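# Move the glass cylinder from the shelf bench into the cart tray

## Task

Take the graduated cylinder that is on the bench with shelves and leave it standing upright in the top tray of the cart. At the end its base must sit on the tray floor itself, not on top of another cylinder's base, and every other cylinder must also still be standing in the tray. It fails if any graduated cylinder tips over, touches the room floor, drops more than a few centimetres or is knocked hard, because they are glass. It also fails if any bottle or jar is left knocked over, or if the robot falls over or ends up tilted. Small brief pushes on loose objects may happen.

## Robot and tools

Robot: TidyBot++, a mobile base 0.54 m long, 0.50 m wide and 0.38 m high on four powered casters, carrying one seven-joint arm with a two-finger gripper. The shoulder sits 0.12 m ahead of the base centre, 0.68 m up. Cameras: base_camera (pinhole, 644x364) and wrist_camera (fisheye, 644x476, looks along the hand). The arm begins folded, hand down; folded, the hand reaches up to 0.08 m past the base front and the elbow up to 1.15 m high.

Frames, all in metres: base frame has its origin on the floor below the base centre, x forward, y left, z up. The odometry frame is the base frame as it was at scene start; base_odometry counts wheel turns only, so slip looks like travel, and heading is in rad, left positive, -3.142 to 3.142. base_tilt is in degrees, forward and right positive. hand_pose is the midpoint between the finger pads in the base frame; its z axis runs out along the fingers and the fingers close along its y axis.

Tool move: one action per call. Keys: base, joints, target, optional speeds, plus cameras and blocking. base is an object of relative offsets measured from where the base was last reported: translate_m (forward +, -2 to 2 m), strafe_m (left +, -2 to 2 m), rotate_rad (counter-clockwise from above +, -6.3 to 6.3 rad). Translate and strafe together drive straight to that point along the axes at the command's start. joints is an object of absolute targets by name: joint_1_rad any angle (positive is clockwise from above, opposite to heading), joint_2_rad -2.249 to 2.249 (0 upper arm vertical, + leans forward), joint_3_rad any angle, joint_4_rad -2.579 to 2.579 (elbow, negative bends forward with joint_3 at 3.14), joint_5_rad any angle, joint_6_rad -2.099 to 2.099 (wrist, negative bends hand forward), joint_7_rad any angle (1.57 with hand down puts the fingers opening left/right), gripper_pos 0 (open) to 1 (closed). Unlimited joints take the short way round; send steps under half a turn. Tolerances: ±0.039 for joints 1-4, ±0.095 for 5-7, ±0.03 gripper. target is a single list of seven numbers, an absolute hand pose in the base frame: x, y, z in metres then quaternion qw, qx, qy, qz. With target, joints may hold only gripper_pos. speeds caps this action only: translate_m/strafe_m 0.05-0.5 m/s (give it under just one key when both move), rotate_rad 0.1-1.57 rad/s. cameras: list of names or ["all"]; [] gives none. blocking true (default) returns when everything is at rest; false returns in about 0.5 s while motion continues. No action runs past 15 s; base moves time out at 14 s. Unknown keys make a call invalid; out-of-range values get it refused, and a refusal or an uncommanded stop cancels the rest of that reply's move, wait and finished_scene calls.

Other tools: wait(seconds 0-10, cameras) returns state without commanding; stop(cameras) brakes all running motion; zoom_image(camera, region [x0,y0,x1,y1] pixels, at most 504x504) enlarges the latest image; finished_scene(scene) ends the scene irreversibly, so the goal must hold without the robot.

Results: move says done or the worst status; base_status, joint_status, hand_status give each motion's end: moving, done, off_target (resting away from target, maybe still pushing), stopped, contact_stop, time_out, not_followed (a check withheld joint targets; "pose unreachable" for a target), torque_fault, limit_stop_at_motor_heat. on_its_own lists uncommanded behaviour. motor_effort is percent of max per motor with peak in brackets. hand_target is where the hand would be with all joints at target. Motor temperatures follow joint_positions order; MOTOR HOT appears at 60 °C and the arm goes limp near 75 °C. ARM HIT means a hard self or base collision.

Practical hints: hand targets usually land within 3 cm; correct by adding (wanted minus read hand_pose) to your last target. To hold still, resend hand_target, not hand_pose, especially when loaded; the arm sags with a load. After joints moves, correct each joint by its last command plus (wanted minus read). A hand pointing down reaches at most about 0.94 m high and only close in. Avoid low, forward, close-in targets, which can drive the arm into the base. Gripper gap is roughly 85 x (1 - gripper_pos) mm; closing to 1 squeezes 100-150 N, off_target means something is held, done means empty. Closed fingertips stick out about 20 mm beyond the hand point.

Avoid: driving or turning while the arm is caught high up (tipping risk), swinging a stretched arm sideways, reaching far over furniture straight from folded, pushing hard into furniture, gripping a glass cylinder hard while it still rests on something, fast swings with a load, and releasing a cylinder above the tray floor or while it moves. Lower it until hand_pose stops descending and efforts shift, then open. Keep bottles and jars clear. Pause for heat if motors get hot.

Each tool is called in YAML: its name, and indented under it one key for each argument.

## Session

move:
  joints: {"joint_6_rad":0.35}

Scene clock: 1.80 s.
Motor temperatures (°C): [34 31 26 29 42 33 36]
move: done
base_odometry: x=+0.000 y=+0.000 heading=+0.000
base_tilt: forward=-0.2 right=+0.3
base_status: not commanded
joint_positions: joint_1_rad=-0.042 joint_2_rad=-0.334 joint_3_rad=+3.170 joint_4_rad=-2.559 joint_5_rad=+0.017 joint_6_rad=+0.276 joint_7_rad=+1.541 gripper_pos=+0.000
joint_status: all done
motor_effort: joint_1_rad=+0(1) joint_2_rad=-6(6) joint_3_rad=+1(2) joint_4_rad=+18(19) joint_5_rad=+2(2) joint_6_rad=+8(9) joint_7_rad=+0(1)
hand_pose: x=+0.5199 y=+0.0081 z=+0.7732 quat_wxyz=(-0.014, +0.827, +0.000, +0.561) (m; base frame)
hand_target: x=+0.5283 y=+0.0084 z=+0.7961 quat_wxyz=(-0.015, +0.805, +0.000, +0.593) (m; base frame)
hand_status: not commanded
pictures: base_camera, wrist_camera

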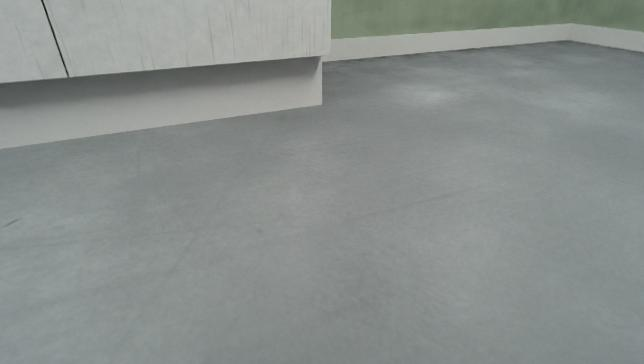

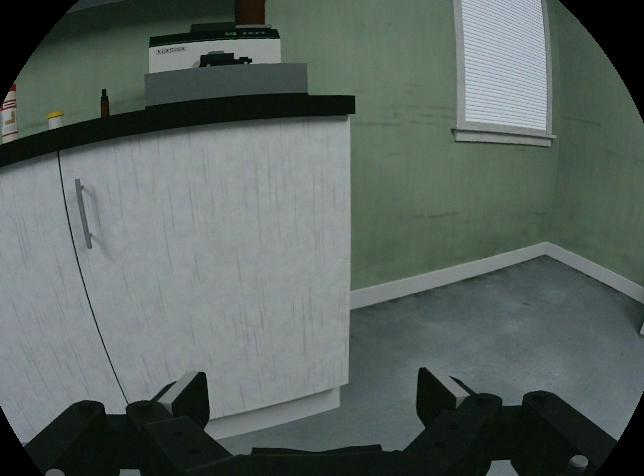

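move:
  base: {"rotate_rad":-1.6}

move:
  base: {"rotate_rad":-0.9}

move:
  base: {"rotate_rad":-1.1}

move:
  base: {"rotate_rad":-1.0}

Scene clock: 9.97 s.
Motor temperatures (°C): [34 31 26 29 42 33 36]
move: done
base_odometry: x=+0.000 y=+0.000 heading=-1.599
base_tilt: forward=-0.2 right=+0.4
base_status: done
joint_positions: joint_1_rad=-0.042 joint_2_rad=-0.334 joint_3_rad=+3.170 joint_4_rad=-2.559 joint_5_rad=+0.017 joint_6_rad=+0.277 joint_7_rad=+1.541 gripper_pos=+0.000
joint_status: not commanded
motor_effort: joint_1_rad=+0(2) joint_2_rad=-5(6) joint_3_rad=+1(2) joint_4_rad=+18(19) joint_5_rad=+0(2) joint_6_rad=+8(9) joint_7_rad=+0(0)
hand_pose: x=+0.5201 y=+0.0081 z=+0.7735 quat_wxyz=(-0.014, +0.827, +0.000, +0.562) (m; base frame)
hand_target: x=+0.5283 y=+0.0084 z=+0.7961 quat_wxyz=(-0.015, +0.805, +0.000, +0.593) (m; base frame)
hand_status: not commanded
pictures: base_camera, wrist_camera

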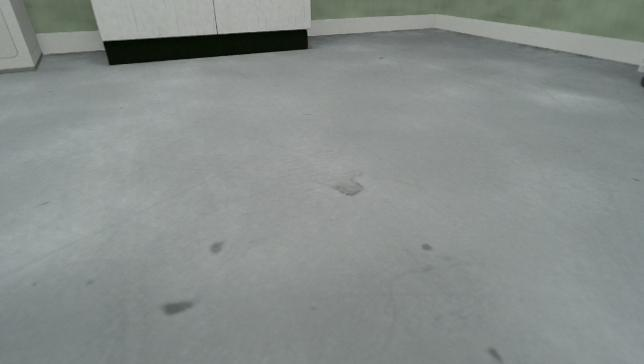

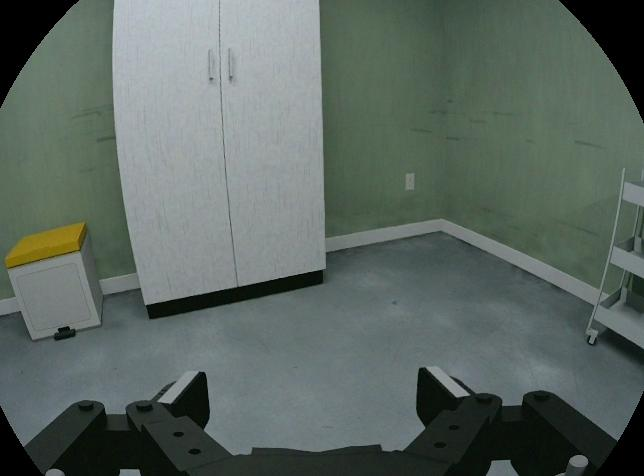

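Scene clock: 11.77 s.
Motor temperatures (°C): [34 31 26 29 42 33 36]
move: done
base_odometry: x=+0.000 y=+0.000 heading=-2.499
base_tilt: forward=-0.2 right=+0.3
base_status: done
joint_positions: joint_1_rad=-0.042 joint_2_rad=-0.334 joint_3_rad=+3.170 joint_4_rad=-2.559 joint_5_rad=+0.017 joint_6_rad=+0.277 joint_7_rad=+1.541 gripper_pos=+0.000
joint_status: not commanded
motor_effort: joint_1_rad=+0(2) joint_2_rad=-5(6) joint_3_rad=+1(3) joint_4_rad=+19(19) joint_5_rad=+1(2) joint_6_rad=+8(9) joint_7_rad=+0(0)
hand_pose: x=+0.5201 y=+0.0081 z=+0.7735 quat_wxyz=(-0.014, +0.827, +0.000, +0.562) (m; base frame)
hand_target: x=+0.5283 y=+0.0084 z=+0.7961 quat_wxyz=(-0.015, +0.805, +0.000, +0.593) (m; base frame)
hand_status: not commanded
pictures: base_camera, wrist_camera

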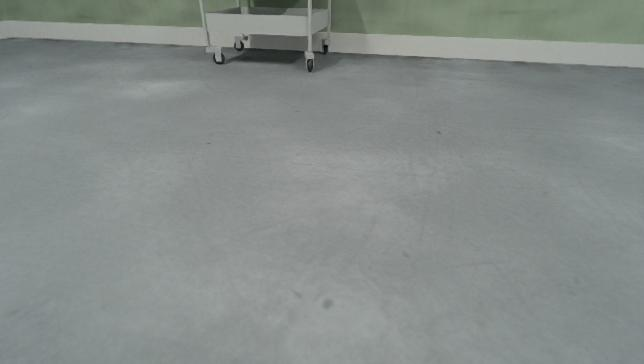

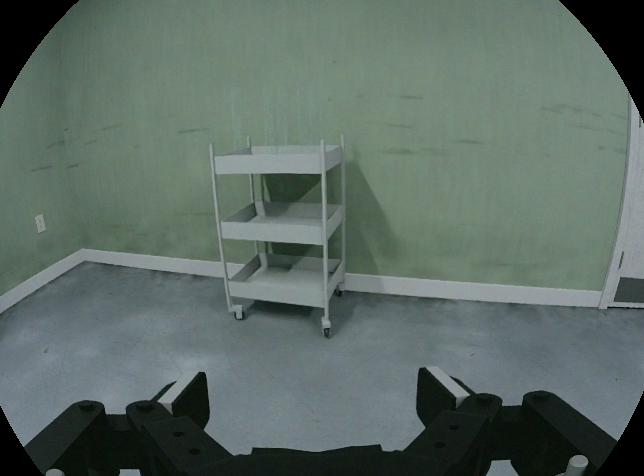

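Scene clock: 13.73 s.
Motor temperatures (°C): [34 31 26 29 42 33 36]
move: done
base_odometry: x=+0.000 y=+0.000 heading=+2.685
base_tilt: forward=-0.2 right=+0.3
base_status: done
joint_positions: joint_1_rad=-0.042 joint_2_rad=-0.334 joint_3_rad=+3.170 joint_4_rad=-2.559 joint_5_rad=+0.017 joint_6_rad=+0.277 joint_7_rad=+1.541 gripper_pos=+0.000
joint_status: not commanded
motor_effort: joint_1_rad=+1(2) joint_2_rad=-6(6) joint_3_rad=+1(3) joint_4_rad=+18(19) joint_5_rad=+1(3) joint_6_rad=+8(9) joint_7_rad=+0(1)
hand_pose: x=+0.5201 y=+0.0081 z=+0.7736 quat_wxyz=(-0.014, +0.827, +0.000, +0.562) (m; base frame)
hand_target: x=+0.5283 y=+0.0084 z=+0.7961 quat_wxyz=(-0.015, +0.805, +0.000, +0.593) (m; base frame)
hand_status: not commanded
pictures: base_camera, wrist_camera

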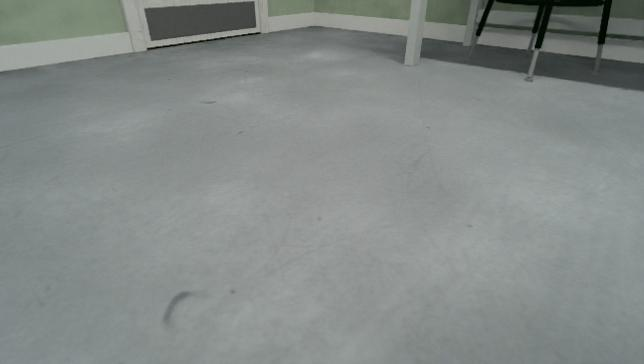

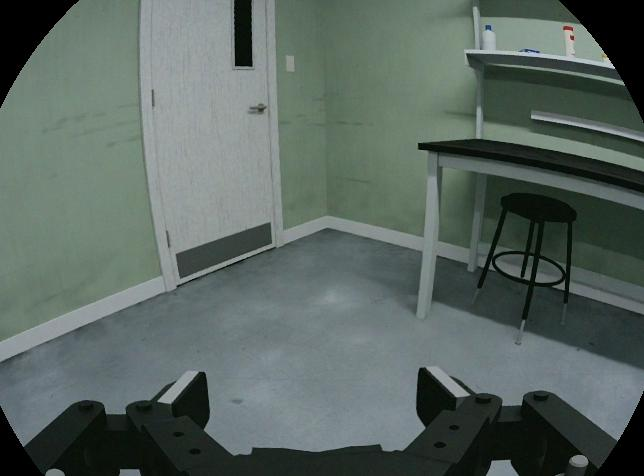

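Scene clock: 15.60 s.
Motor temperatures (°C): [34 31 26 29 42 33 36]
move: done
base_odometry: x=+0.000 y=+0.000 heading=+1.686
base_tilt: forward=-0.2 right=+0.4
base_status: done
joint_positions: joint_1_rad=-0.042 joint_2_rad=-0.334 joint_3_rad=+3.170 joint_4_rad=-2.559 joint_5_rad=+0.017 joint_6_rad=+0.278 joint_7_rad=+1.541 gripper_pos=+0.000
joint_status: not commanded
motor_effort: joint_1_rad=+1(1) joint_2_rad=-6(6) joint_3_rad=+1(3) joint_4_rad=+18(20) joint_5_rad=+2(2) joint_6_rad=+8(9) joint_7_rad=+0(0)
hand_pose: x=+0.5201 y=+0.0081 z=+0.7736 quat_wxyz=(-0.014, +0.827, +0.000, +0.562) (m; base frame)
hand_target: x=+0.5283 y=+0.0084 z=+0.7961 quat_wxyz=(-0.015, +0.805, +0.000, +0.593) (m; base frame)
hand_status: not commanded
pictures: base_camera, wrist_camera

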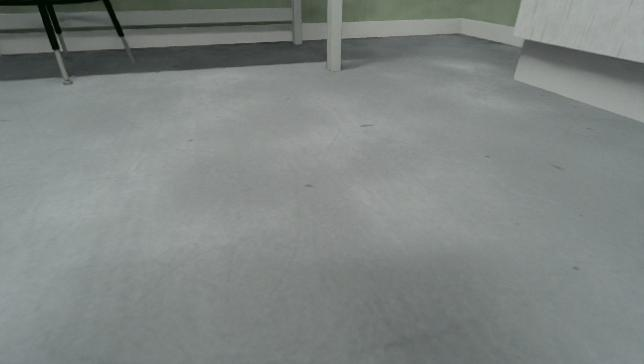

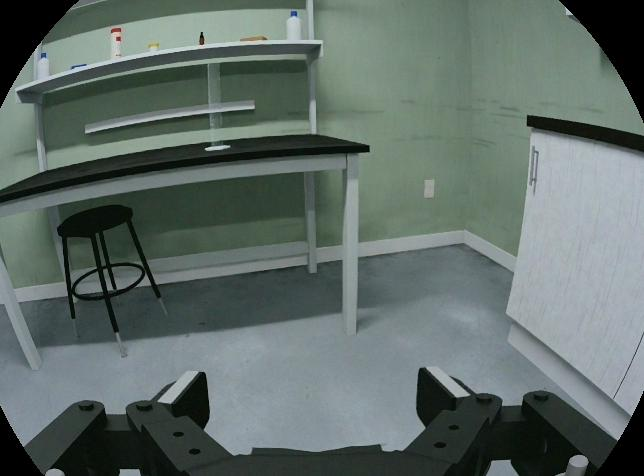

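move:
  base: {"rotate_rad":0.305}
  joints: {"joint_4_rad":-2.37,"joint_6_rad":0.54}

move:
  base: {"translate_m":0.9,"strafe_m":-0.165}
  speeds: {"translate_m":0.4}

Scene clock: 31.77 s.
Motor temperatures (°C): [34 31 26 29 42 33 36]
move: done
base_odometry: x=+0.000 y=+0.000 heading=+1.990
base_tilt: forward=-0.2 right=+0.3
base_status: done
joint_positions: joint_1_rad=-0.042 joint_2_rad=-0.334 joint_3_rad=+3.170 joint_4_rad=-2.387 joint_5_rad=+0.017 joint_6_rad=+0.465 joint_7_rad=+1.541 gripper_pos=+0.000
joint_status: all done
motor_effort: joint_1_rad=+1(2) joint_2_rad=-7(7) joint_3_rad=+1(2) joint_4_rad=+21(21) joint_5_rad=+1(2) joint_6_rad=+8(10) joint_7_rad=+0(0)
hand_pose: x=+0.5710 y=+0.0084 z=+0.9287 quat_wxyz=(-0.016, +0.713, +0.000, +0.701) (m; base frame)
hand_target: x=+0.5726 y=+0.0085 z=+0.9618 quat_wxyz=(-0.017, +0.680, +0.000, +0.733) (m; base frame)
hand_status: not commanded
pictures: base_camera, wrist_camera

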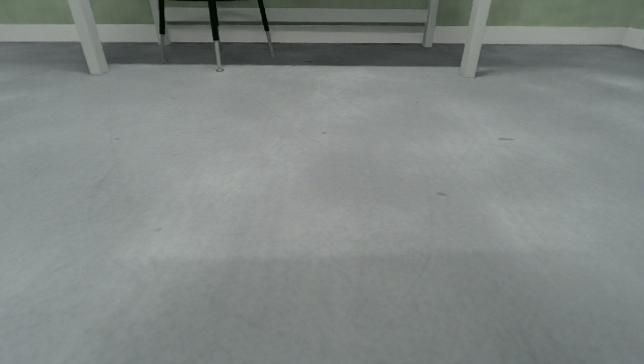

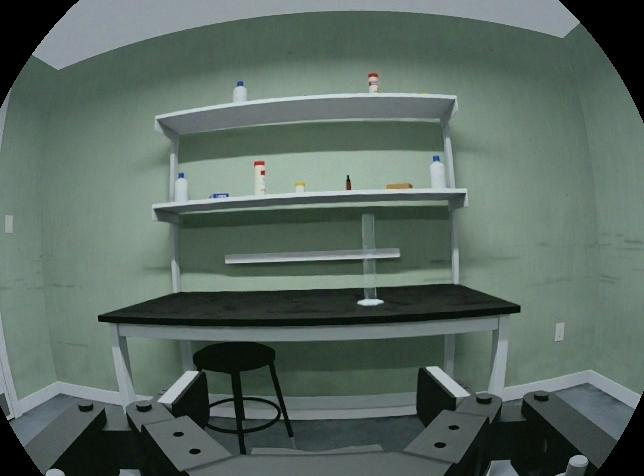

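Scene clock: 35.20 s.
Motor temperatures (°C): [34 31 26 29 42 33 36]
move: done
base_odometry: x=-0.216 y=+0.889 heading=+1.989
base_tilt: forward=-0.2 right=+0.3
base_status: done
joint_positions: joint_1_rad=-0.042 joint_2_rad=-0.334 joint_3_rad=+3.170 joint_4_rad=-2.387 joint_5_rad=+0.017 joint_6_rad=+0.468 joint_7_rad=+1.541 gripper_pos=+0.000
joint_status: not commanded
motor_effort: joint_1_rad=+1(2) joint_2_rad=-7(9) joint_3_rad=+1(2) joint_4_rad=+21(21) joint_5_rad=+1(2) joint_6_rad=+8(9) joint_7_rad=+0(0)
hand_pose: x=+0.5711 y=+0.0084 z=+0.9296 quat_wxyz=(-0.016, +0.712, +0.000, +0.702) (m; base frame)
hand_target: x=+0.5726 y=+0.0085 z=+0.9618 quat_wxyz=(-0.017, +0.680, +0.000, +0.733) (m; base frame)
hand_status: not commanded
pictures: base_camera, wrist_camera

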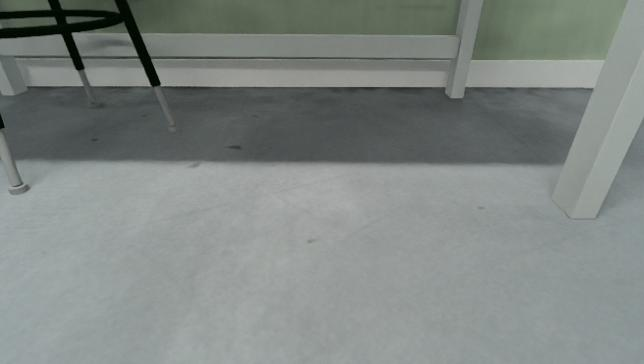

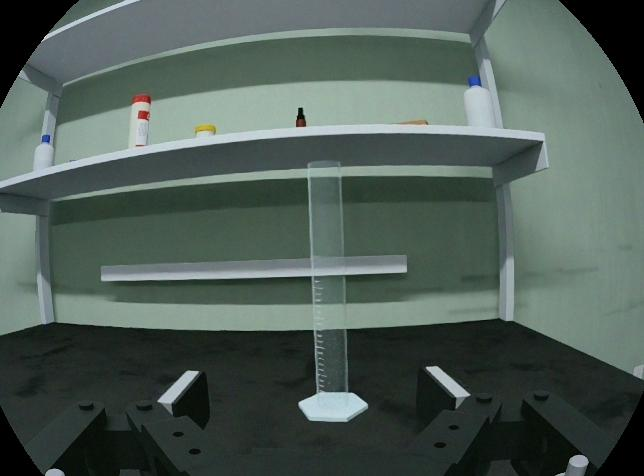

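move:
  base: {"translate_m":0.24,"strafe_m":-0.009}
  speeds: {"translate_m":0.15}

Scene clock: 41.07 s.
Motor temperatures (°C): [34 31 26 29 41 33 36]
move: done
base_odometry: x=-0.305 y=+1.113 heading=+1.989
base_tilt: forward=-0.1 right=+0.4
base_status: done
joint_positions: joint_1_rad=-0.042 joint_2_rad=-0.334 joint_3_rad=+3.170 joint_4_rad=-2.387 joint_5_rad=+0.017 joint_6_rad=+0.469 joint_7_rad=+1.541 gripper_pos=+0.000
joint_status: not commanded
motor_effort: joint_1_rad=+1(1) joint_2_rad=-7(10) joint_3_rad=+1(2) joint_4_rad=+20(21) joint_5_rad=+1(3) joint_6_rad=+8(9) joint_7_rad=+0(1)
hand_pose: x=+0.5711 y=+0.0084 z=+0.9297 quat_wxyz=(-0.016, +0.712, +0.000, +0.702) (m; base frame)
hand_target: x=+0.5726 y=+0.0085 z=+0.9618 quat_wxyz=(-0.017, +0.680, +0.000, +0.733) (m; base frame)
hand_status: not commanded
pictures: base_camera, wrist_camera

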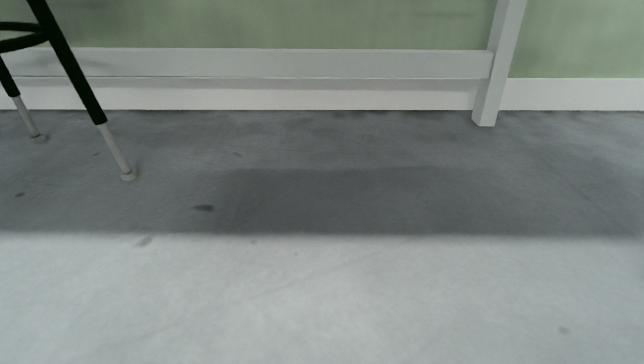

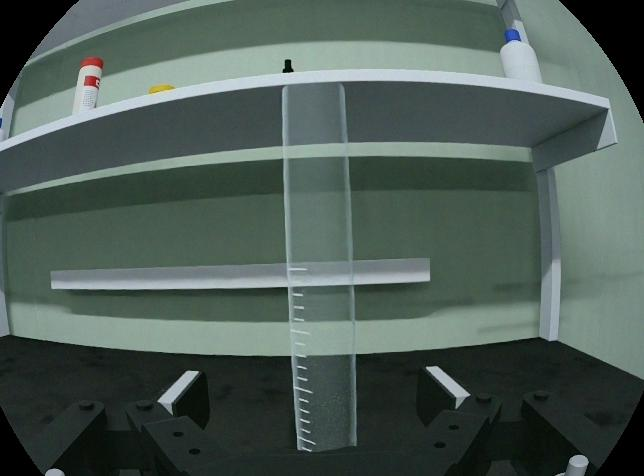

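move:
  base: {"translate_m":0.094}
  speeds: {"translate_m":0.1}

Scene clock: 46.07 s.
Motor temperatures (°C): [34 31 26 29 41 33 36]
move: done
base_odometry: x=-0.343 y=+1.199 heading=+1.989
base_tilt: forward=-0.2 right=+0.4
base_status: done
joint_positions: joint_1_rad=-0.042 joint_2_rad=-0.334 joint_3_rad=+3.170 joint_4_rad=-2.387 joint_5_rad=+0.017 joint_6_rad=+0.469 joint_7_rad=+1.541 gripper_pos=+0.000
joint_status: not commanded
motor_effort: joint_1_rad=+1(1) joint_2_rad=-7(9) joint_3_rad=+1(2) joint_4_rad=+20(21) joint_5_rad=+1(2) joint_6_rad=+8(9) joint_7_rad=+0(0)
hand_pose: x=+0.5711 y=+0.0084 z=+0.9297 quat_wxyz=(-0.016, +0.712, +0.000, +0.702) (m; base frame)
hand_target: x=+0.5726 y=+0.0085 z=+0.9618 quat_wxyz=(-0.017, +0.680, +0.000, +0.733) (m; base frame)
hand_status: not commanded
pictures: base_camera, wrist_camera

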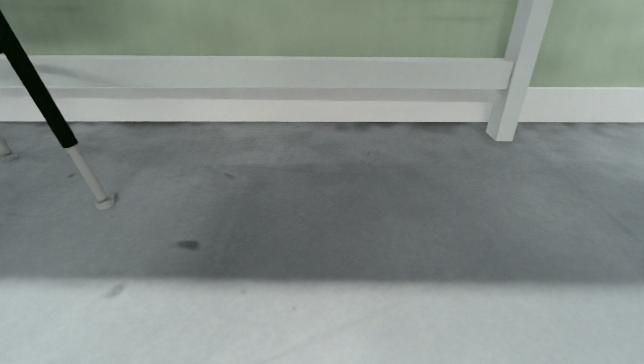

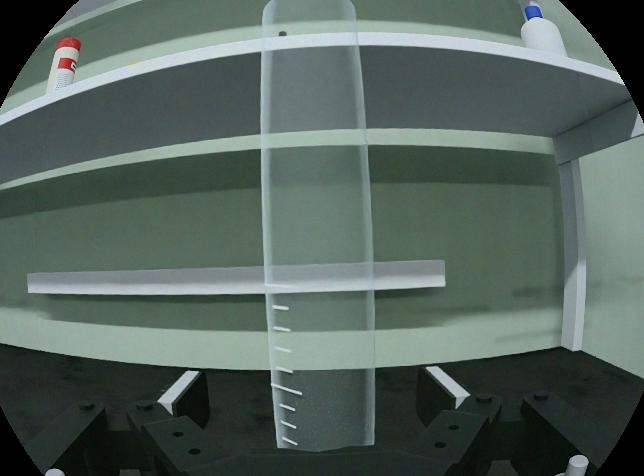

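move:
  base: {"translate_m":0.009}
  speeds: {"translate_m":0.05}
  cameras: []

move:
  joints: {"gripper_pos":0.65}

move:
  joints: {"joint_4_rad":-2.27,"joint_6_rad":0.33}

Scene clock: 50.93 s.
Motor temperatures (°C): [34 31 26 29 41 33 36]
move: done
base_odometry: x=-0.347 y=+1.207 heading=+1.989
base_tilt: forward=-0.1 right=+0.3
base_status: done
joint_positions: joint_1_rad=-0.042 joint_2_rad=-0.333 joint_3_rad=+3.170 joint_4_rad=-2.387 joint_5_rad=+0.017 joint_6_rad=+0.469 joint_7_rad=+1.541 gripper_pos=+0.000
joint_status: not commanded
motor_effort: joint_1_rad=+0(1) joint_2_rad=-7(9) joint_3_rad=+1(2) joint_4_rad=+20(21) joint_5_rad=+1(2) joint_6_rad=+9(9) joint_7_rad=+0(0)
hand_pose: x=+0.5715 y=+0.0085 z=+0.9291 quat_wxyz=(-0.016, +0.712, +0.000, +0.702) (m; base frame)
hand_target: x=+0.5726 y=+0.0085 z=+0.9618 quat_wxyz=(-0.017, +0.680, +0.000, +0.733) (m; base frame)
hand_status: not commanded
pictures: none
No camera images: "cameras" was empty.

Scene clock: 51.83 s.
Motor temperatures (°C): [34 31 26 29 41 33 36]
move: off_target
base_odometry: x=-0.347 y=+1.207 heading=+1.989
base_tilt: forward=-0.1 right=+0.3
base_status: not commanded
joint_positions: joint_1_rad=-0.042 joint_2_rad=-0.333 joint_3_rad=+3.170 joint_4_rad=-2.387 joint_5_rad=+0.017 joint_6_rad=+0.469 joint_7_rad=+1.541 gripper_pos=+0.560
joint_status: gripper_pos off_target (ended at +0.560, target +0.650)
motor_effort: joint_1_rad=+0(1) joint_2_rad=-8(8) joint_3_rad=+1(2) joint_4_rad=+21(21) joint_5_rad=+2(2) joint_6_rad=+9(9) joint_7_rad=+0(0)
hand_pose: x=+0.5715 y=+0.0085 z=+0.9292 quat_wxyz=(-0.016, +0.712, +0.000, +0.702) (m; base frame)
hand_target: x=+0.5726 y=+0.0085 z=+0.9618 quat_wxyz=(-0.017, +0.680, +0.000, +0.733) (m; base frame)
hand_status: not commanded
pictures: base_camera, wrist_camera

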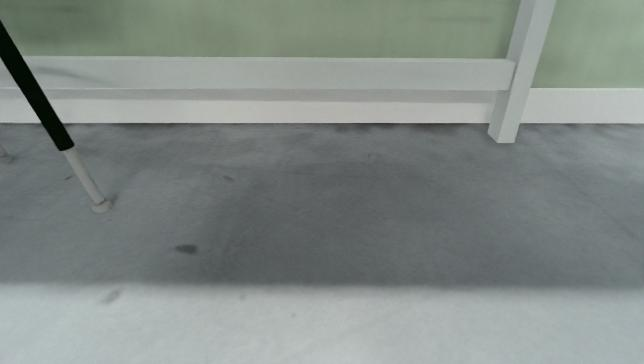

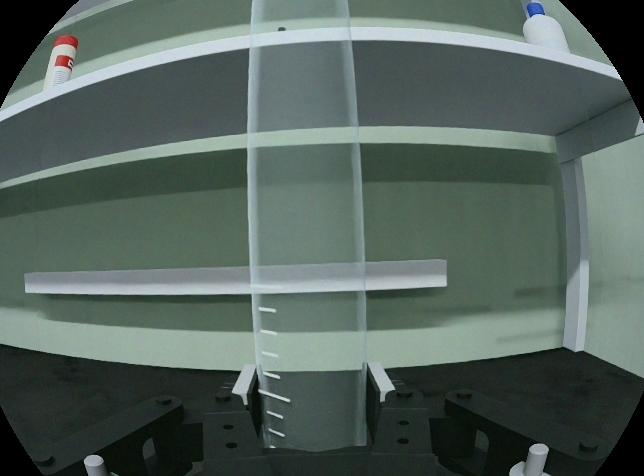

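Scene clock: 52.73 s.
Motor temperatures (°C): [34 31 26 29 41 33 36]
move: done
base_odometry: x=-0.347 y=+1.207 heading=+1.989
base_tilt: forward=-0.2 right=+0.4
base_status: not commanded
joint_positions: joint_1_rad=-0.042 joint_2_rad=-0.332 joint_3_rad=+3.170 joint_4_rad=-2.305 joint_5_rad=+0.017 joint_6_rad=+0.369 joint_7_rad=+1.541 gripper_pos=+0.560
joint_status: all done
motor_effort: joint_1_rad=+0(1) joint_2_rad=-10(10) joint_3_rad=+0(2) joint_4_rad=+23(24) joint_5_rad=+2(2) joint_6_rad=+11(12) joint_7_rad=+0(0)
hand_pose: x=+0.5824 y=+0.0080 z=+0.9465 quat_wxyz=(-0.015, +0.719, +0.000, +0.695) (m; base frame)
hand_target: x=+0.5860 y=+0.0077 z=+0.9563 quat_wxyz=(-0.015, +0.719, +0.000, +0.694) (m; base frame)
hand_status: not commanded
pictures: base_camera, wrist_camera

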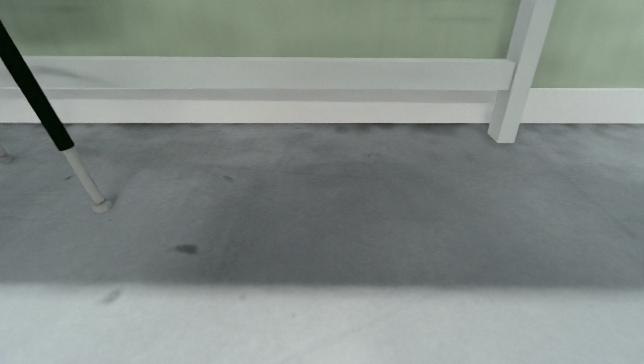

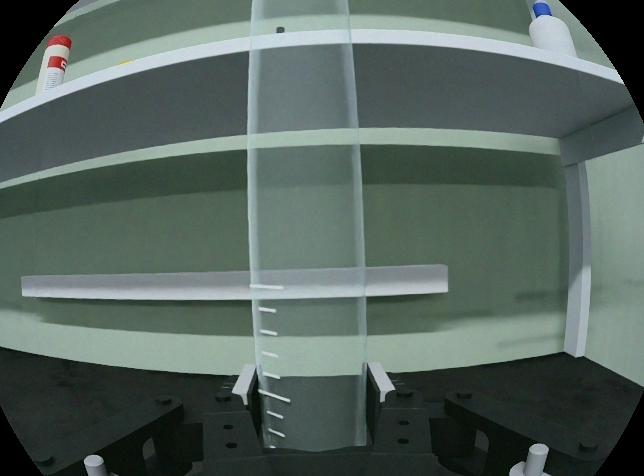

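move:
  joints: {"joint_4_rad":-2.22,"joint_6_rad":0.28}
  cameras: []

move:
  base: {"translate_m":-0.9}
  speeds: {"translate_m":0.3}

move:
  base: {"rotate_rad":3.14}
  speeds: {"rotate_rad":0.7}

move:
  base: {"strafe_m":-1.5,"translate_m":-0.39}
  joints: {"joint_4_rad":-1.8,"joint_6_rad":-0.65}
  speeds: {"strafe_m":0.35}

Scene clock: 70.10 s.
Motor temperatures (°C): [34 31 26 29 41 33 36]
move: done
base_odometry: x=-0.347 y=+1.207 heading=+1.989
base_tilt: forward=-0.2 right=+0.3
base_status: not commanded
joint_positions: joint_1_rad=-0.042 joint_2_rad=-0.332 joint_3_rad=+3.170 joint_4_rad=-2.253 joint_5_rad=+0.017 joint_6_rad=+0.328 joint_7_rad=+1.541 gripper_pos=+0.560
joint_status: all done
motor_effort: joint_1_rad=+1(1) joint_2_rad=-10(10) joint_3_rad=+1(2) joint_4_rad=+24(24) joint_5_rad=+2(2) joint_6_rad=+11(12) joint_7_rad=+0(0)
hand_pose: x=+0.5885 y=+0.0077 z=+0.9649 quat_wxyz=(-0.015, +0.715, +0.000, +0.699) (m; base frame)
hand_target: x=+0.5912 y=+0.0074 z=+0.9711 quat_wxyz=(-0.015, +0.719, -0.001, +0.694) (m; base frame)
hand_status: not commanded
pictures: none
No camera images: "cameras" was empty.

Scene clock: 74.07 s.
Motor temperatures (°C): [34 31 26 29 41 33 36]
move: done
base_odometry: x=+0.019 y=+0.385 heading=+1.989
base_tilt: forward=-0.2 right=+0.4
base_status: done
joint_positions: joint_1_rad=-0.042 joint_2_rad=-0.327 joint_3_rad=+3.170 joint_4_rad=-2.252 joint_5_rad=+0.017 joint_6_rad=+0.327 joint_7_rad=+1.541 gripper_pos=+0.560
joint_status: not commanded
motor_effort: joint_1_rad=+0(2) joint_2_rad=-10(13) joint_3_rad=+1(3) joint_4_rad=+23(25) joint_5_rad=+1(2) joint_6_rad=+11(11) joint_7_rad=+0(0)
hand_pose: x=+0.5902 y=+0.0077 z=+0.9629 quat_wxyz=(-0.015, +0.717, +0.000, +0.697) (m; base frame)
hand_target: x=+0.5912 y=+0.0074 z=+0.9711 quat_wxyz=(-0.015, +0.719, -0.001, +0.694) (m; base frame)
hand_status: not commanded
pictures: base_camera, wrist_camera

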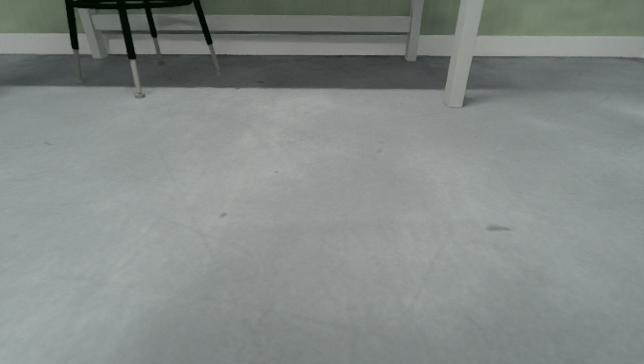

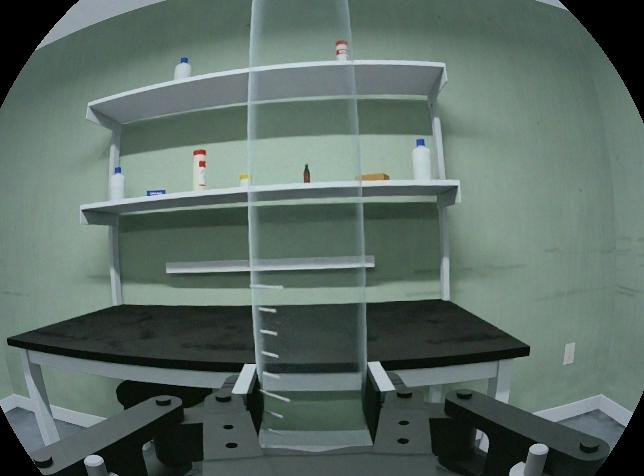

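Scene clock: 79.27 s.
Motor temperatures (°C): [34 31 26 29 41 33 36]
move: done
base_odometry: x=+0.019 y=+0.385 heading=-1.155
base_tilt: forward=-0.2 right=+0.4
base_status: done
joint_positions: joint_1_rad=-0.042 joint_2_rad=-0.327 joint_3_rad=+3.170 joint_4_rad=-2.252 joint_5_rad=+0.017 joint_6_rad=+0.327 joint_7_rad=+1.541 gripper_pos=+0.560
joint_status: not commanded
motor_effort: joint_1_rad=+0(2) joint_2_rad=-10(11) joint_3_rad=+1(3) joint_4_rad=+24(24) joint_5_rad=+2(3) joint_6_rad=+11(11) joint_7_rad=+0(1)
hand_pose: x=+0.5902 y=+0.0077 z=+0.9629 quat_wxyz=(-0.015, +0.717, +0.000, +0.697) (m; base frame)
hand_target: x=+0.5912 y=+0.0074 z=+0.9711 quat_wxyz=(-0.015, +0.719, -0.001, +0.694) (m; base frame)
hand_status: not commanded
pictures: base_camera, wrist_camera

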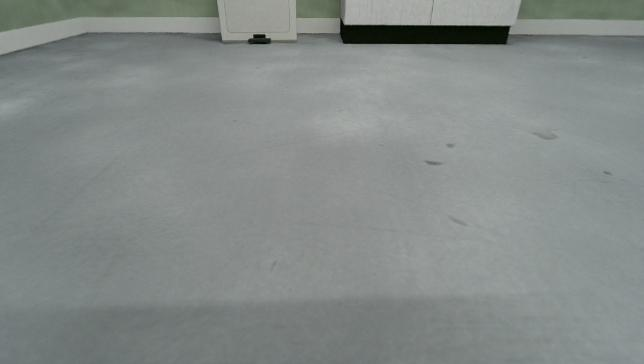

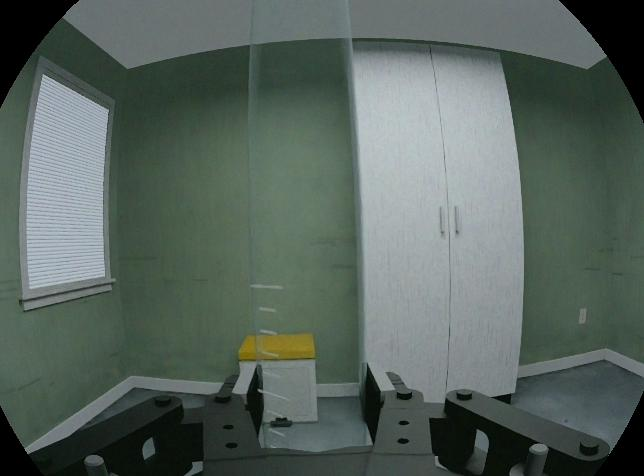

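Scene clock: 84.73 s.
Motor temperatures (°C): [34 31 26 29 41 33 36]
move: done
base_odometry: x=-1.511 y=+0.135 heading=-1.154
base_tilt: forward=-0.2 right=+0.3
base_status: done
joint_positions: joint_1_rad=-0.042 joint_2_rad=-0.327 joint_3_rad=+3.170 joint_4_rad=-1.838 joint_5_rad=+0.017 joint_6_rad=-0.593 joint_7_rad=+1.541 gripper_pos=+0.560
joint_status: all done
motor_effort: joint_1_rad=+0(2) joint_2_rad=-10(12) joint_3_rad=+1(3) joint_4_rad=+24(25) joint_5_rad=+1(2) joint_6_rad=+9(12) joint_7_rad=+0(0)
hand_pose: x=+0.5661 y=+0.0027 z=+0.9410 quat_wxyz=(-0.007, +0.868, -0.005, +0.496) (m; base frame)
hand_target: x=+0.5601 y=+0.0023 z=+0.9510 quat_wxyz=(-0.007, +0.871, -0.005, +0.491) (m; base frame)
hand_status: not commanded
pictures: base_camera, wrist_camera

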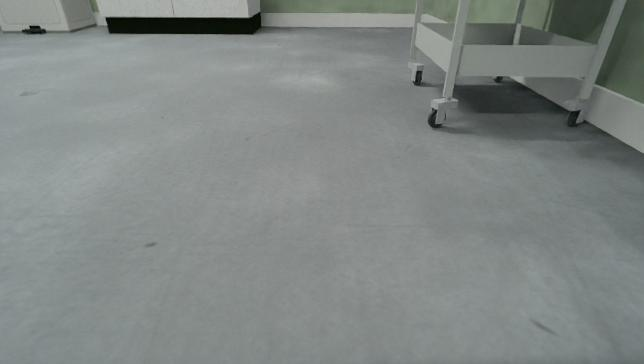

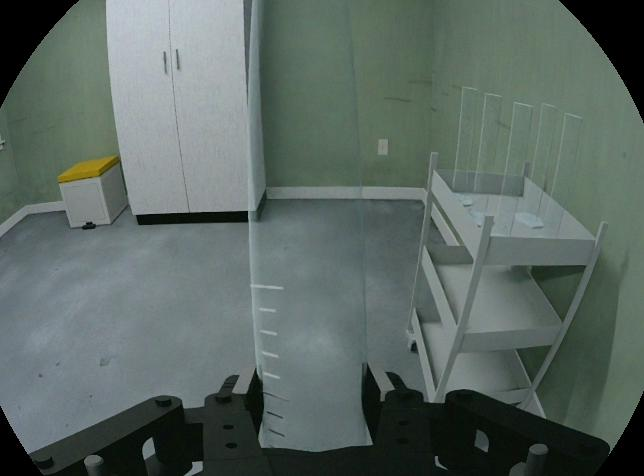

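zoom_image:
  camera: "wrist_camera"
  region: [410, 70, 630, 290]

move:
  base: {"strafe_m":-0.3}
  speeds: {"strafe_m":0.3}

zoom_image:
  camera: "wrist_camera"
  region: [290, 70, 530, 310]

Scaled by 2.291.

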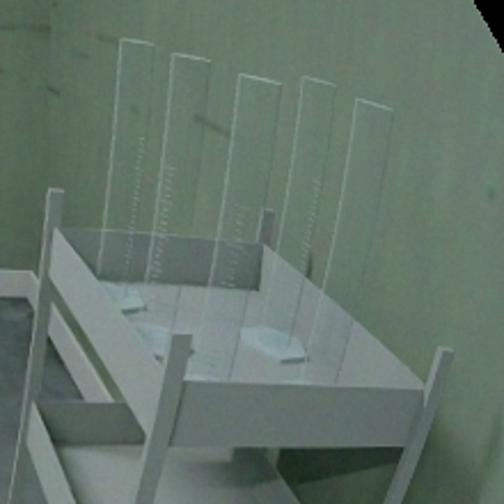

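Scene clock: 88.70 s.
Motor temperatures (°C): [34 31 26 29 41 33 36]
move: done
base_odometry: x=-1.786 y=+0.014 heading=-1.155
base_tilt: forward=-0.2 right=+0.4
base_status: done
joint_positions: joint_1_rad=-0.042 joint_2_rad=-0.327 joint_3_rad=+3.170 joint_4_rad=-1.838 joint_5_rad=+0.017 joint_6_rad=-0.593 joint_7_rad=+1.541 gripper_pos=+0.560
joint_status: not commanded
motor_effort: joint_1_rad=+0(1) joint_2_rad=-10(11) joint_3_rad=+1(3) joint_4_rad=+24(24) joint_5_rad=+2(2) joint_6_rad=+9(10) joint_7_rad=+0(1)
hand_pose: x=+0.5661 y=+0.0028 z=+0.9410 quat_wxyz=(-0.007, +0.868, -0.005, +0.496) (m; base frame)
hand_target: x=+0.5601 y=+0.0023 z=+0.9510 quat_wxyz=(-0.007, +0.871, -0.005, +0.491) (m; base frame)
hand_status: not commanded
pictures: base_camera, wrist_camera

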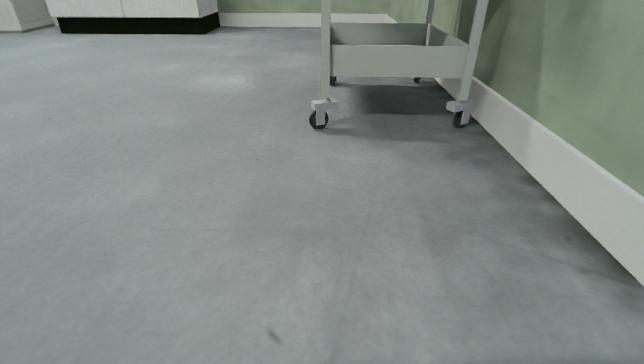

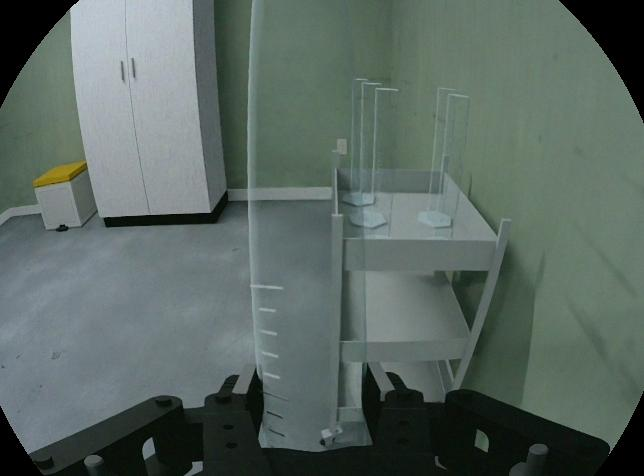

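Scaled by 2.100.

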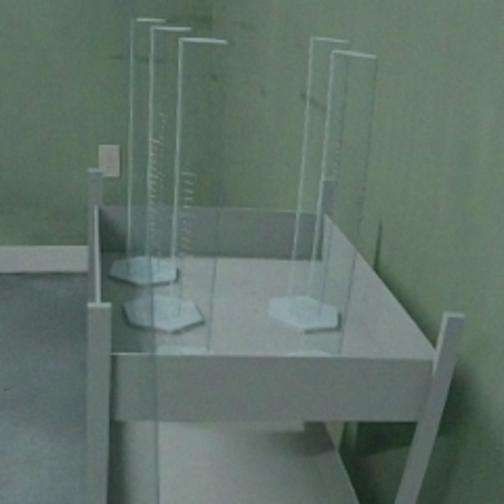

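move:
  base: {"strafe_m":1.1,"translate_m":0.5}
  speeds: {"strafe_m":0.35}
  cameras: []

move:
  base: {"rotate_rad":-3.141}
  speeds: {"rotate_rad":0.8}
  cameras: []

move:
  base: {"translate_m":-1.85,"strafe_m":0.1}
  speeds: {"translate_m":0.35}

Scene clock: 128.43 s.
Motor temperatures (°C): [34 31 26 29 41 33 36]
move: done
base_odometry: x=-0.577 y=+0.001 heading=-1.155
base_tilt: forward=-0.2 right=+0.3
base_status: done
joint_positions: joint_1_rad=-0.042 joint_2_rad=-0.328 joint_3_rad=+3.170 joint_4_rad=-1.837 joint_5_rad=+0.017 joint_6_rad=-0.595 joint_7_rad=+1.541 gripper_pos=+0.560
joint_status: not commanded
motor_effort: joint_1_rad=+0(1) joint_2_rad=-10(11) joint_3_rad=+1(2) joint_4_rad=+23(24) joint_5_rad=+1(3) joint_6_rad=+10(10) joint_7_rad=+0(1)
hand_pose: x=+0.5656 y=+0.0027 z=+0.9415 quat_wxyz=(-0.007, +0.868, -0.005, +0.496) (m; base frame)
hand_target: x=+0.5601 y=+0.0023 z=+0.9510 quat_wxyz=(-0.007, +0.871, -0.005, +0.491) (m; base frame)
hand_status: not commanded
pictures: none
No camera images: "cameras" was empty.

Scene clock: 133.17 s.
Motor temperatures (°C): [34 31 26 29 41 33 36]
move: done
base_odometry: x=-0.577 y=+0.001 heading=+1.988
base_tilt: forward=-0.2 right=+0.3
base_status: done
joint_positions: joint_1_rad=-0.042 joint_2_rad=-0.328 joint_3_rad=+3.170 joint_4_rad=-1.837 joint_5_rad=+0.017 joint_6_rad=-0.595 joint_7_rad=+1.541 gripper_pos=+0.560
joint_status: not commanded
motor_effort: joint_1_rad=+0(2) joint_2_rad=-10(12) joint_3_rad=+1(3) joint_4_rad=+24(24) joint_5_rad=+2(2) joint_6_rad=+9(10) joint_7_rad=+0(0)
hand_pose: x=+0.5656 y=+0.0027 z=+0.9415 quat_wxyz=(-0.007, +0.868, -0.005, +0.496) (m; base frame)
hand_target: x=+0.5601 y=+0.0023 z=+0.9510 quat_wxyz=(-0.007, +0.871, -0.005, +0.491) (m; base frame)
hand_status: not commanded
pictures: none
No camera images: "cameras" was empty.

Scene clock: 139.47 s.
Motor temperatures (°C): [34 31 26 29 41 33 36]
move: done
base_odometry: x=+0.081 y=-1.731 heading=+1.987
base_tilt: forward=-0.2 right=+0.4
base_status: done
joint_positions: joint_1_rad=-0.042 joint_2_rad=-0.329 joint_3_rad=+3.170 joint_4_rad=-1.836 joint_5_rad=+0.017 joint_6_rad=-0.597 joint_7_rad=+1.541 gripper_pos=+0.560
joint_status: not commanded
motor_effort: joint_1_rad=+0(1) joint_2_rad=-10(14) joint_3_rad=+1(2) joint_4_rad=+24(24) joint_5_rad=+1(2) joint_6_rad=+9(10) joint_7_rad=+0(1)
hand_pose: x=+0.5653 y=+0.0027 z=+0.9418 quat_wxyz=(-0.007, +0.868, -0.005, +0.496) (m; base frame)
hand_target: x=+0.5601 y=+0.0023 z=+0.9510 quat_wxyz=(-0.007, +0.871, -0.005, +0.491) (m; base frame)
hand_status: not commanded
pictures: base_camera, wrist_camera

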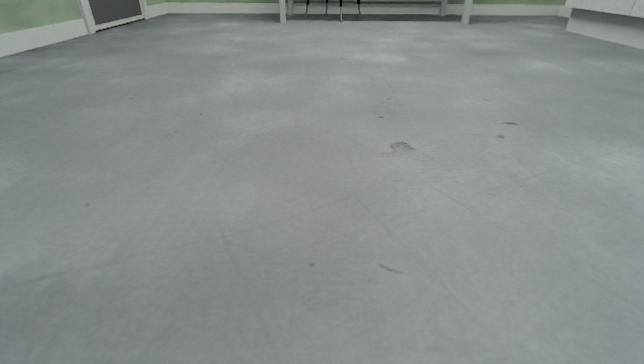

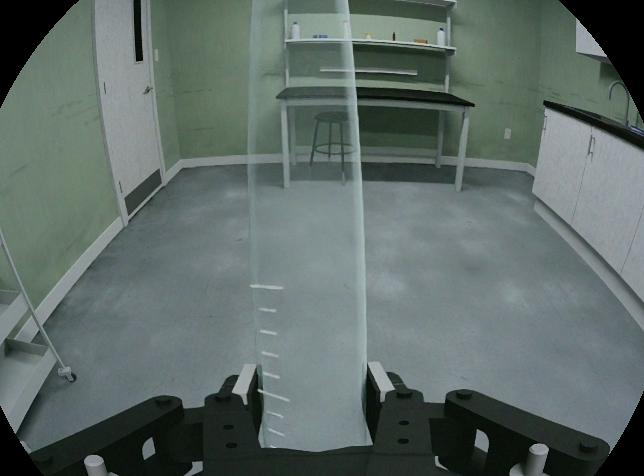

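move:
  base: {"strafe_m":0.85}
  speeds: {"strafe_m":0.3}

zoom_image:
  camera: "wrist_camera"
  region: [100, 100, 400, 400]

Scene clock: 146.50 s.
Motor temperatures (°C): [34 31 26 30 41 33 36]
move: done
base_odometry: x=-0.696 y=-2.075 heading=+1.987
base_tilt: forward=-0.2 right=+0.3
base_status: done
joint_positions: joint_1_rad=-0.042 joint_2_rad=-0.329 joint_3_rad=+3.170 joint_4_rad=-1.836 joint_5_rad=+0.017 joint_6_rad=-0.597 joint_7_rad=+1.541 gripper_pos=+0.560
joint_status: not commanded
motor_effort: joint_1_rad=+1(2) joint_2_rad=-10(11) joint_3_rad=+1(3) joint_4_rad=+23(25) joint_5_rad=+1(3) joint_6_rad=+9(10) joint_7_rad=+0(1)
hand_pose: x=+0.5653 y=+0.0027 z=+0.9419 quat_wxyz=(-0.007, +0.868, -0.005, +0.496) (m; base frame)
hand_target: x=+0.5601 y=+0.0023 z=+0.9510 quat_wxyz=(-0.007, +0.871, -0.005, +0.491) (m; base frame)
hand_status: not commanded
pictures: base_camera, wrist_camera

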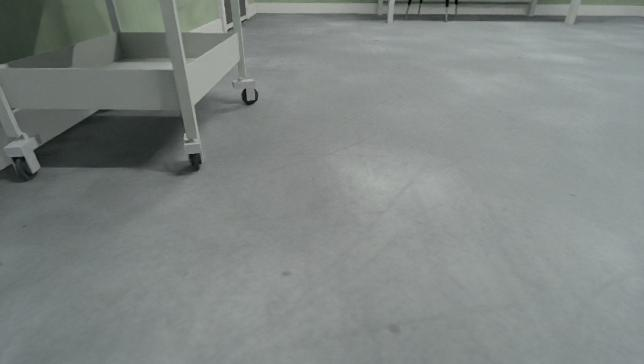

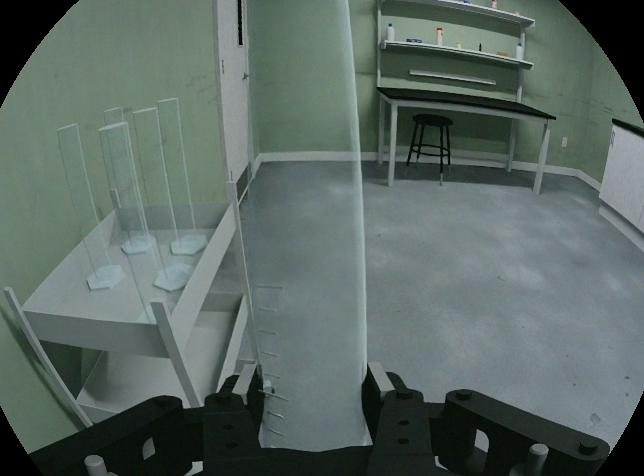

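Scaled by 1.680.

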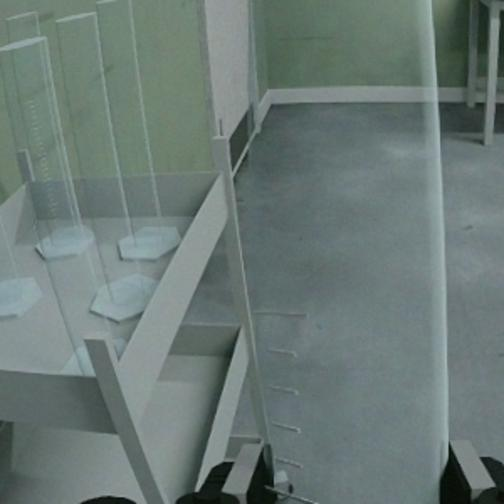

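move:
  base: {"translate_m":-0.116,"strafe_m":0.205,"rotate_rad":0.18}
  speeds: {"translate_m":0.2,"rotate_rad":0.4}
  cameras: []

move:
  joints: {"joint_2_rad":0.30,"joint_4_rad":-1.53,"joint_6_rad":0.40}

zoom_image:
  camera: "wrist_camera"
  region: [130, 220, 470, 476]

Scene clock: 170.57 s.
Motor temperatures (°C): [34 31 26 30 41 33 36]
move: done
base_odometry: x=-0.837 y=-2.264 heading=+2.168
base_tilt: forward=-0.2 right=+0.3
base_status: done
joint_positions: joint_1_rad=-0.041 joint_2_rad=-0.328 joint_3_rad=+3.172 joint_4_rad=-1.836 joint_5_rad=+0.017 joint_6_rad=-0.597 joint_7_rad=+1.541 gripper_pos=+0.560
joint_status: not commanded
motor_effort: joint_1_rad=+0(2) joint_2_rad=-10(12) joint_3_rad=+0(3) joint_4_rad=+24(24) joint_5_rad=+0(3) joint_6_rad=+9(10) joint_7_rad=+0(1)
hand_pose: x=+0.5654 y=+0.0015 z=+0.9417 quat_wxyz=(-0.007, +0.869, -0.006, +0.495) (m; base frame)
hand_target: x=+0.5601 y=+0.0023 z=+0.9510 quat_wxyz=(-0.007, +0.871, -0.005, +0.491) (m; base frame)
hand_status: not commanded
pictures: none
No camera images: "cameras" was empty.

Scene clock: 172.83 s.
Motor temperatures (°C): [34 32 26 30 41 33 36]
move: off_target
base_odometry: x=-0.837 y=-2.264 heading=+2.168
base_tilt: forward=-0.1 right=+0.4
base_status: not commanded
joint_positions: joint_1_rad=-0.041 joint_2_rad=+0.310 joint_3_rad=+3.172 joint_4_rad=-1.570 joint_5_rad=+0.017 joint_6_rad=+0.309 joint_7_rad=+1.541 gripper_pos=+0.560
joint_status: joint_4_rad off_target (ended at -1.570, target -1.530); the others done
motor_effort: joint_1_rad=+0(1) joint_2_rad=-34(36) joint_3_rad=+0(2) joint_4_rad=+24(25) joint_5_rad=+1(2) joint_6_rad=+11(12) joint_7_rad=+1(1)
hand_pose: x=+0.8583 y=+0.0152 z=+0.9863 quat_wxyz=(-0.008, +0.707, +0.005, +0.707) (m; base frame)
hand_target: x=+0.8555 y=+0.0175 z=+1.0468 quat_wxyz=(-0.010, +0.656, +0.006, +0.755) (m; base frame)
hand_status: not commanded
pictures: base_camera, wrist_camera

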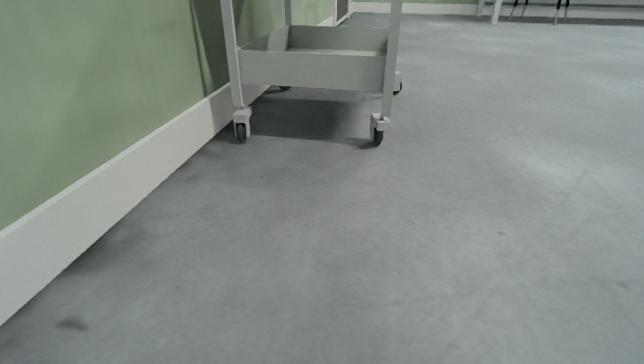

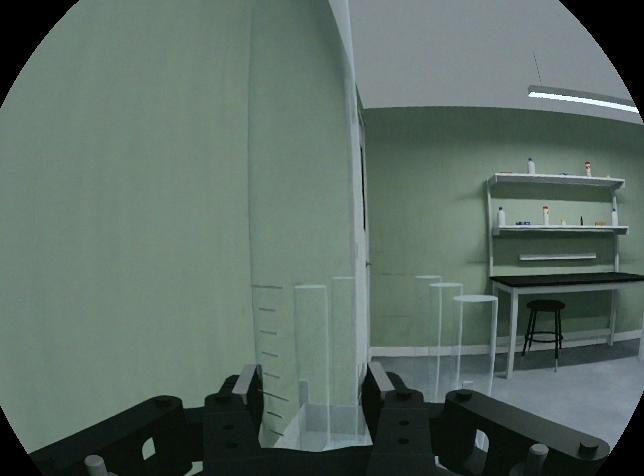

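Scaled by 1.482.

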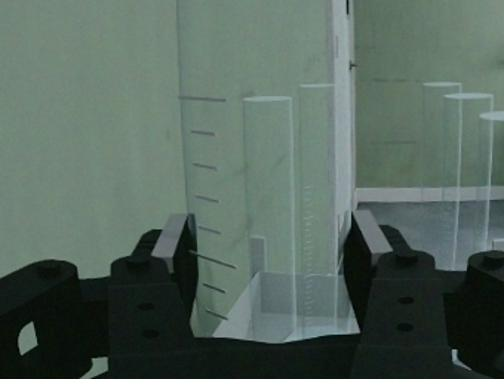

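move:
  base: {"translate_m":0.19,"strafe_m":0.010}
  speeds: {"translate_m":0.1}

Scene clock: 181.33 s.
Motor temperatures (°C): [34 32 26 30 41 33 36]
move: done
base_odometry: x=-0.952 y=-2.112 heading=+2.168
base_tilt: forward=-0.1 right=+0.3
base_status: done
joint_positions: joint_1_rad=-0.041 joint_2_rad=+0.312 joint_3_rad=+3.172 joint_4_rad=-1.567 joint_5_rad=+0.017 joint_6_rad=+0.313 joint_7_rad=+1.541 gripper_pos=+0.560
joint_status: not commanded
motor_effort: joint_1_rad=+0(2) joint_2_rad=-34(37) joint_3_rad=+1(1) joint_4_rad=+24(25) joint_5_rad=+1(2) joint_6_rad=+11(11) joint_7_rad=+0(0)
hand_pose: x=+0.8593 y=+0.0152 z=+0.9881 quat_wxyz=(-0.008, +0.705, +0.005, +0.709) (m; base frame)
hand_target: x=+0.8555 y=+0.0175 z=+1.0468 quat_wxyz=(-0.010, +0.656, +0.006, +0.755) (m; base frame)
hand_status: not commanded
pictures: base_camera, wrist_camera

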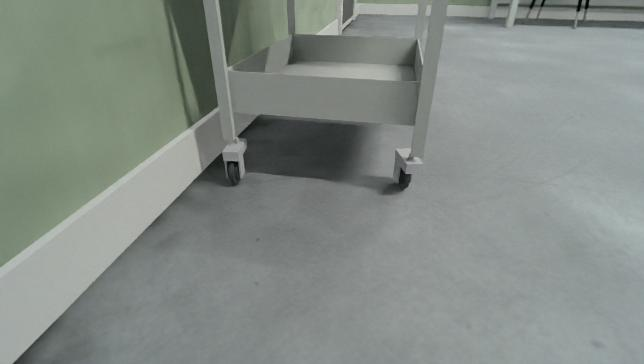

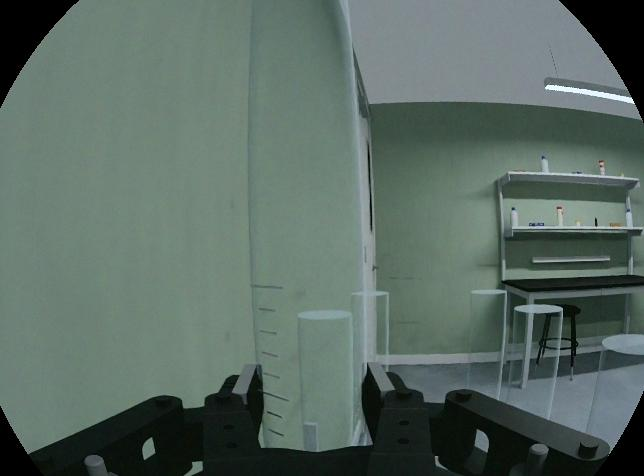

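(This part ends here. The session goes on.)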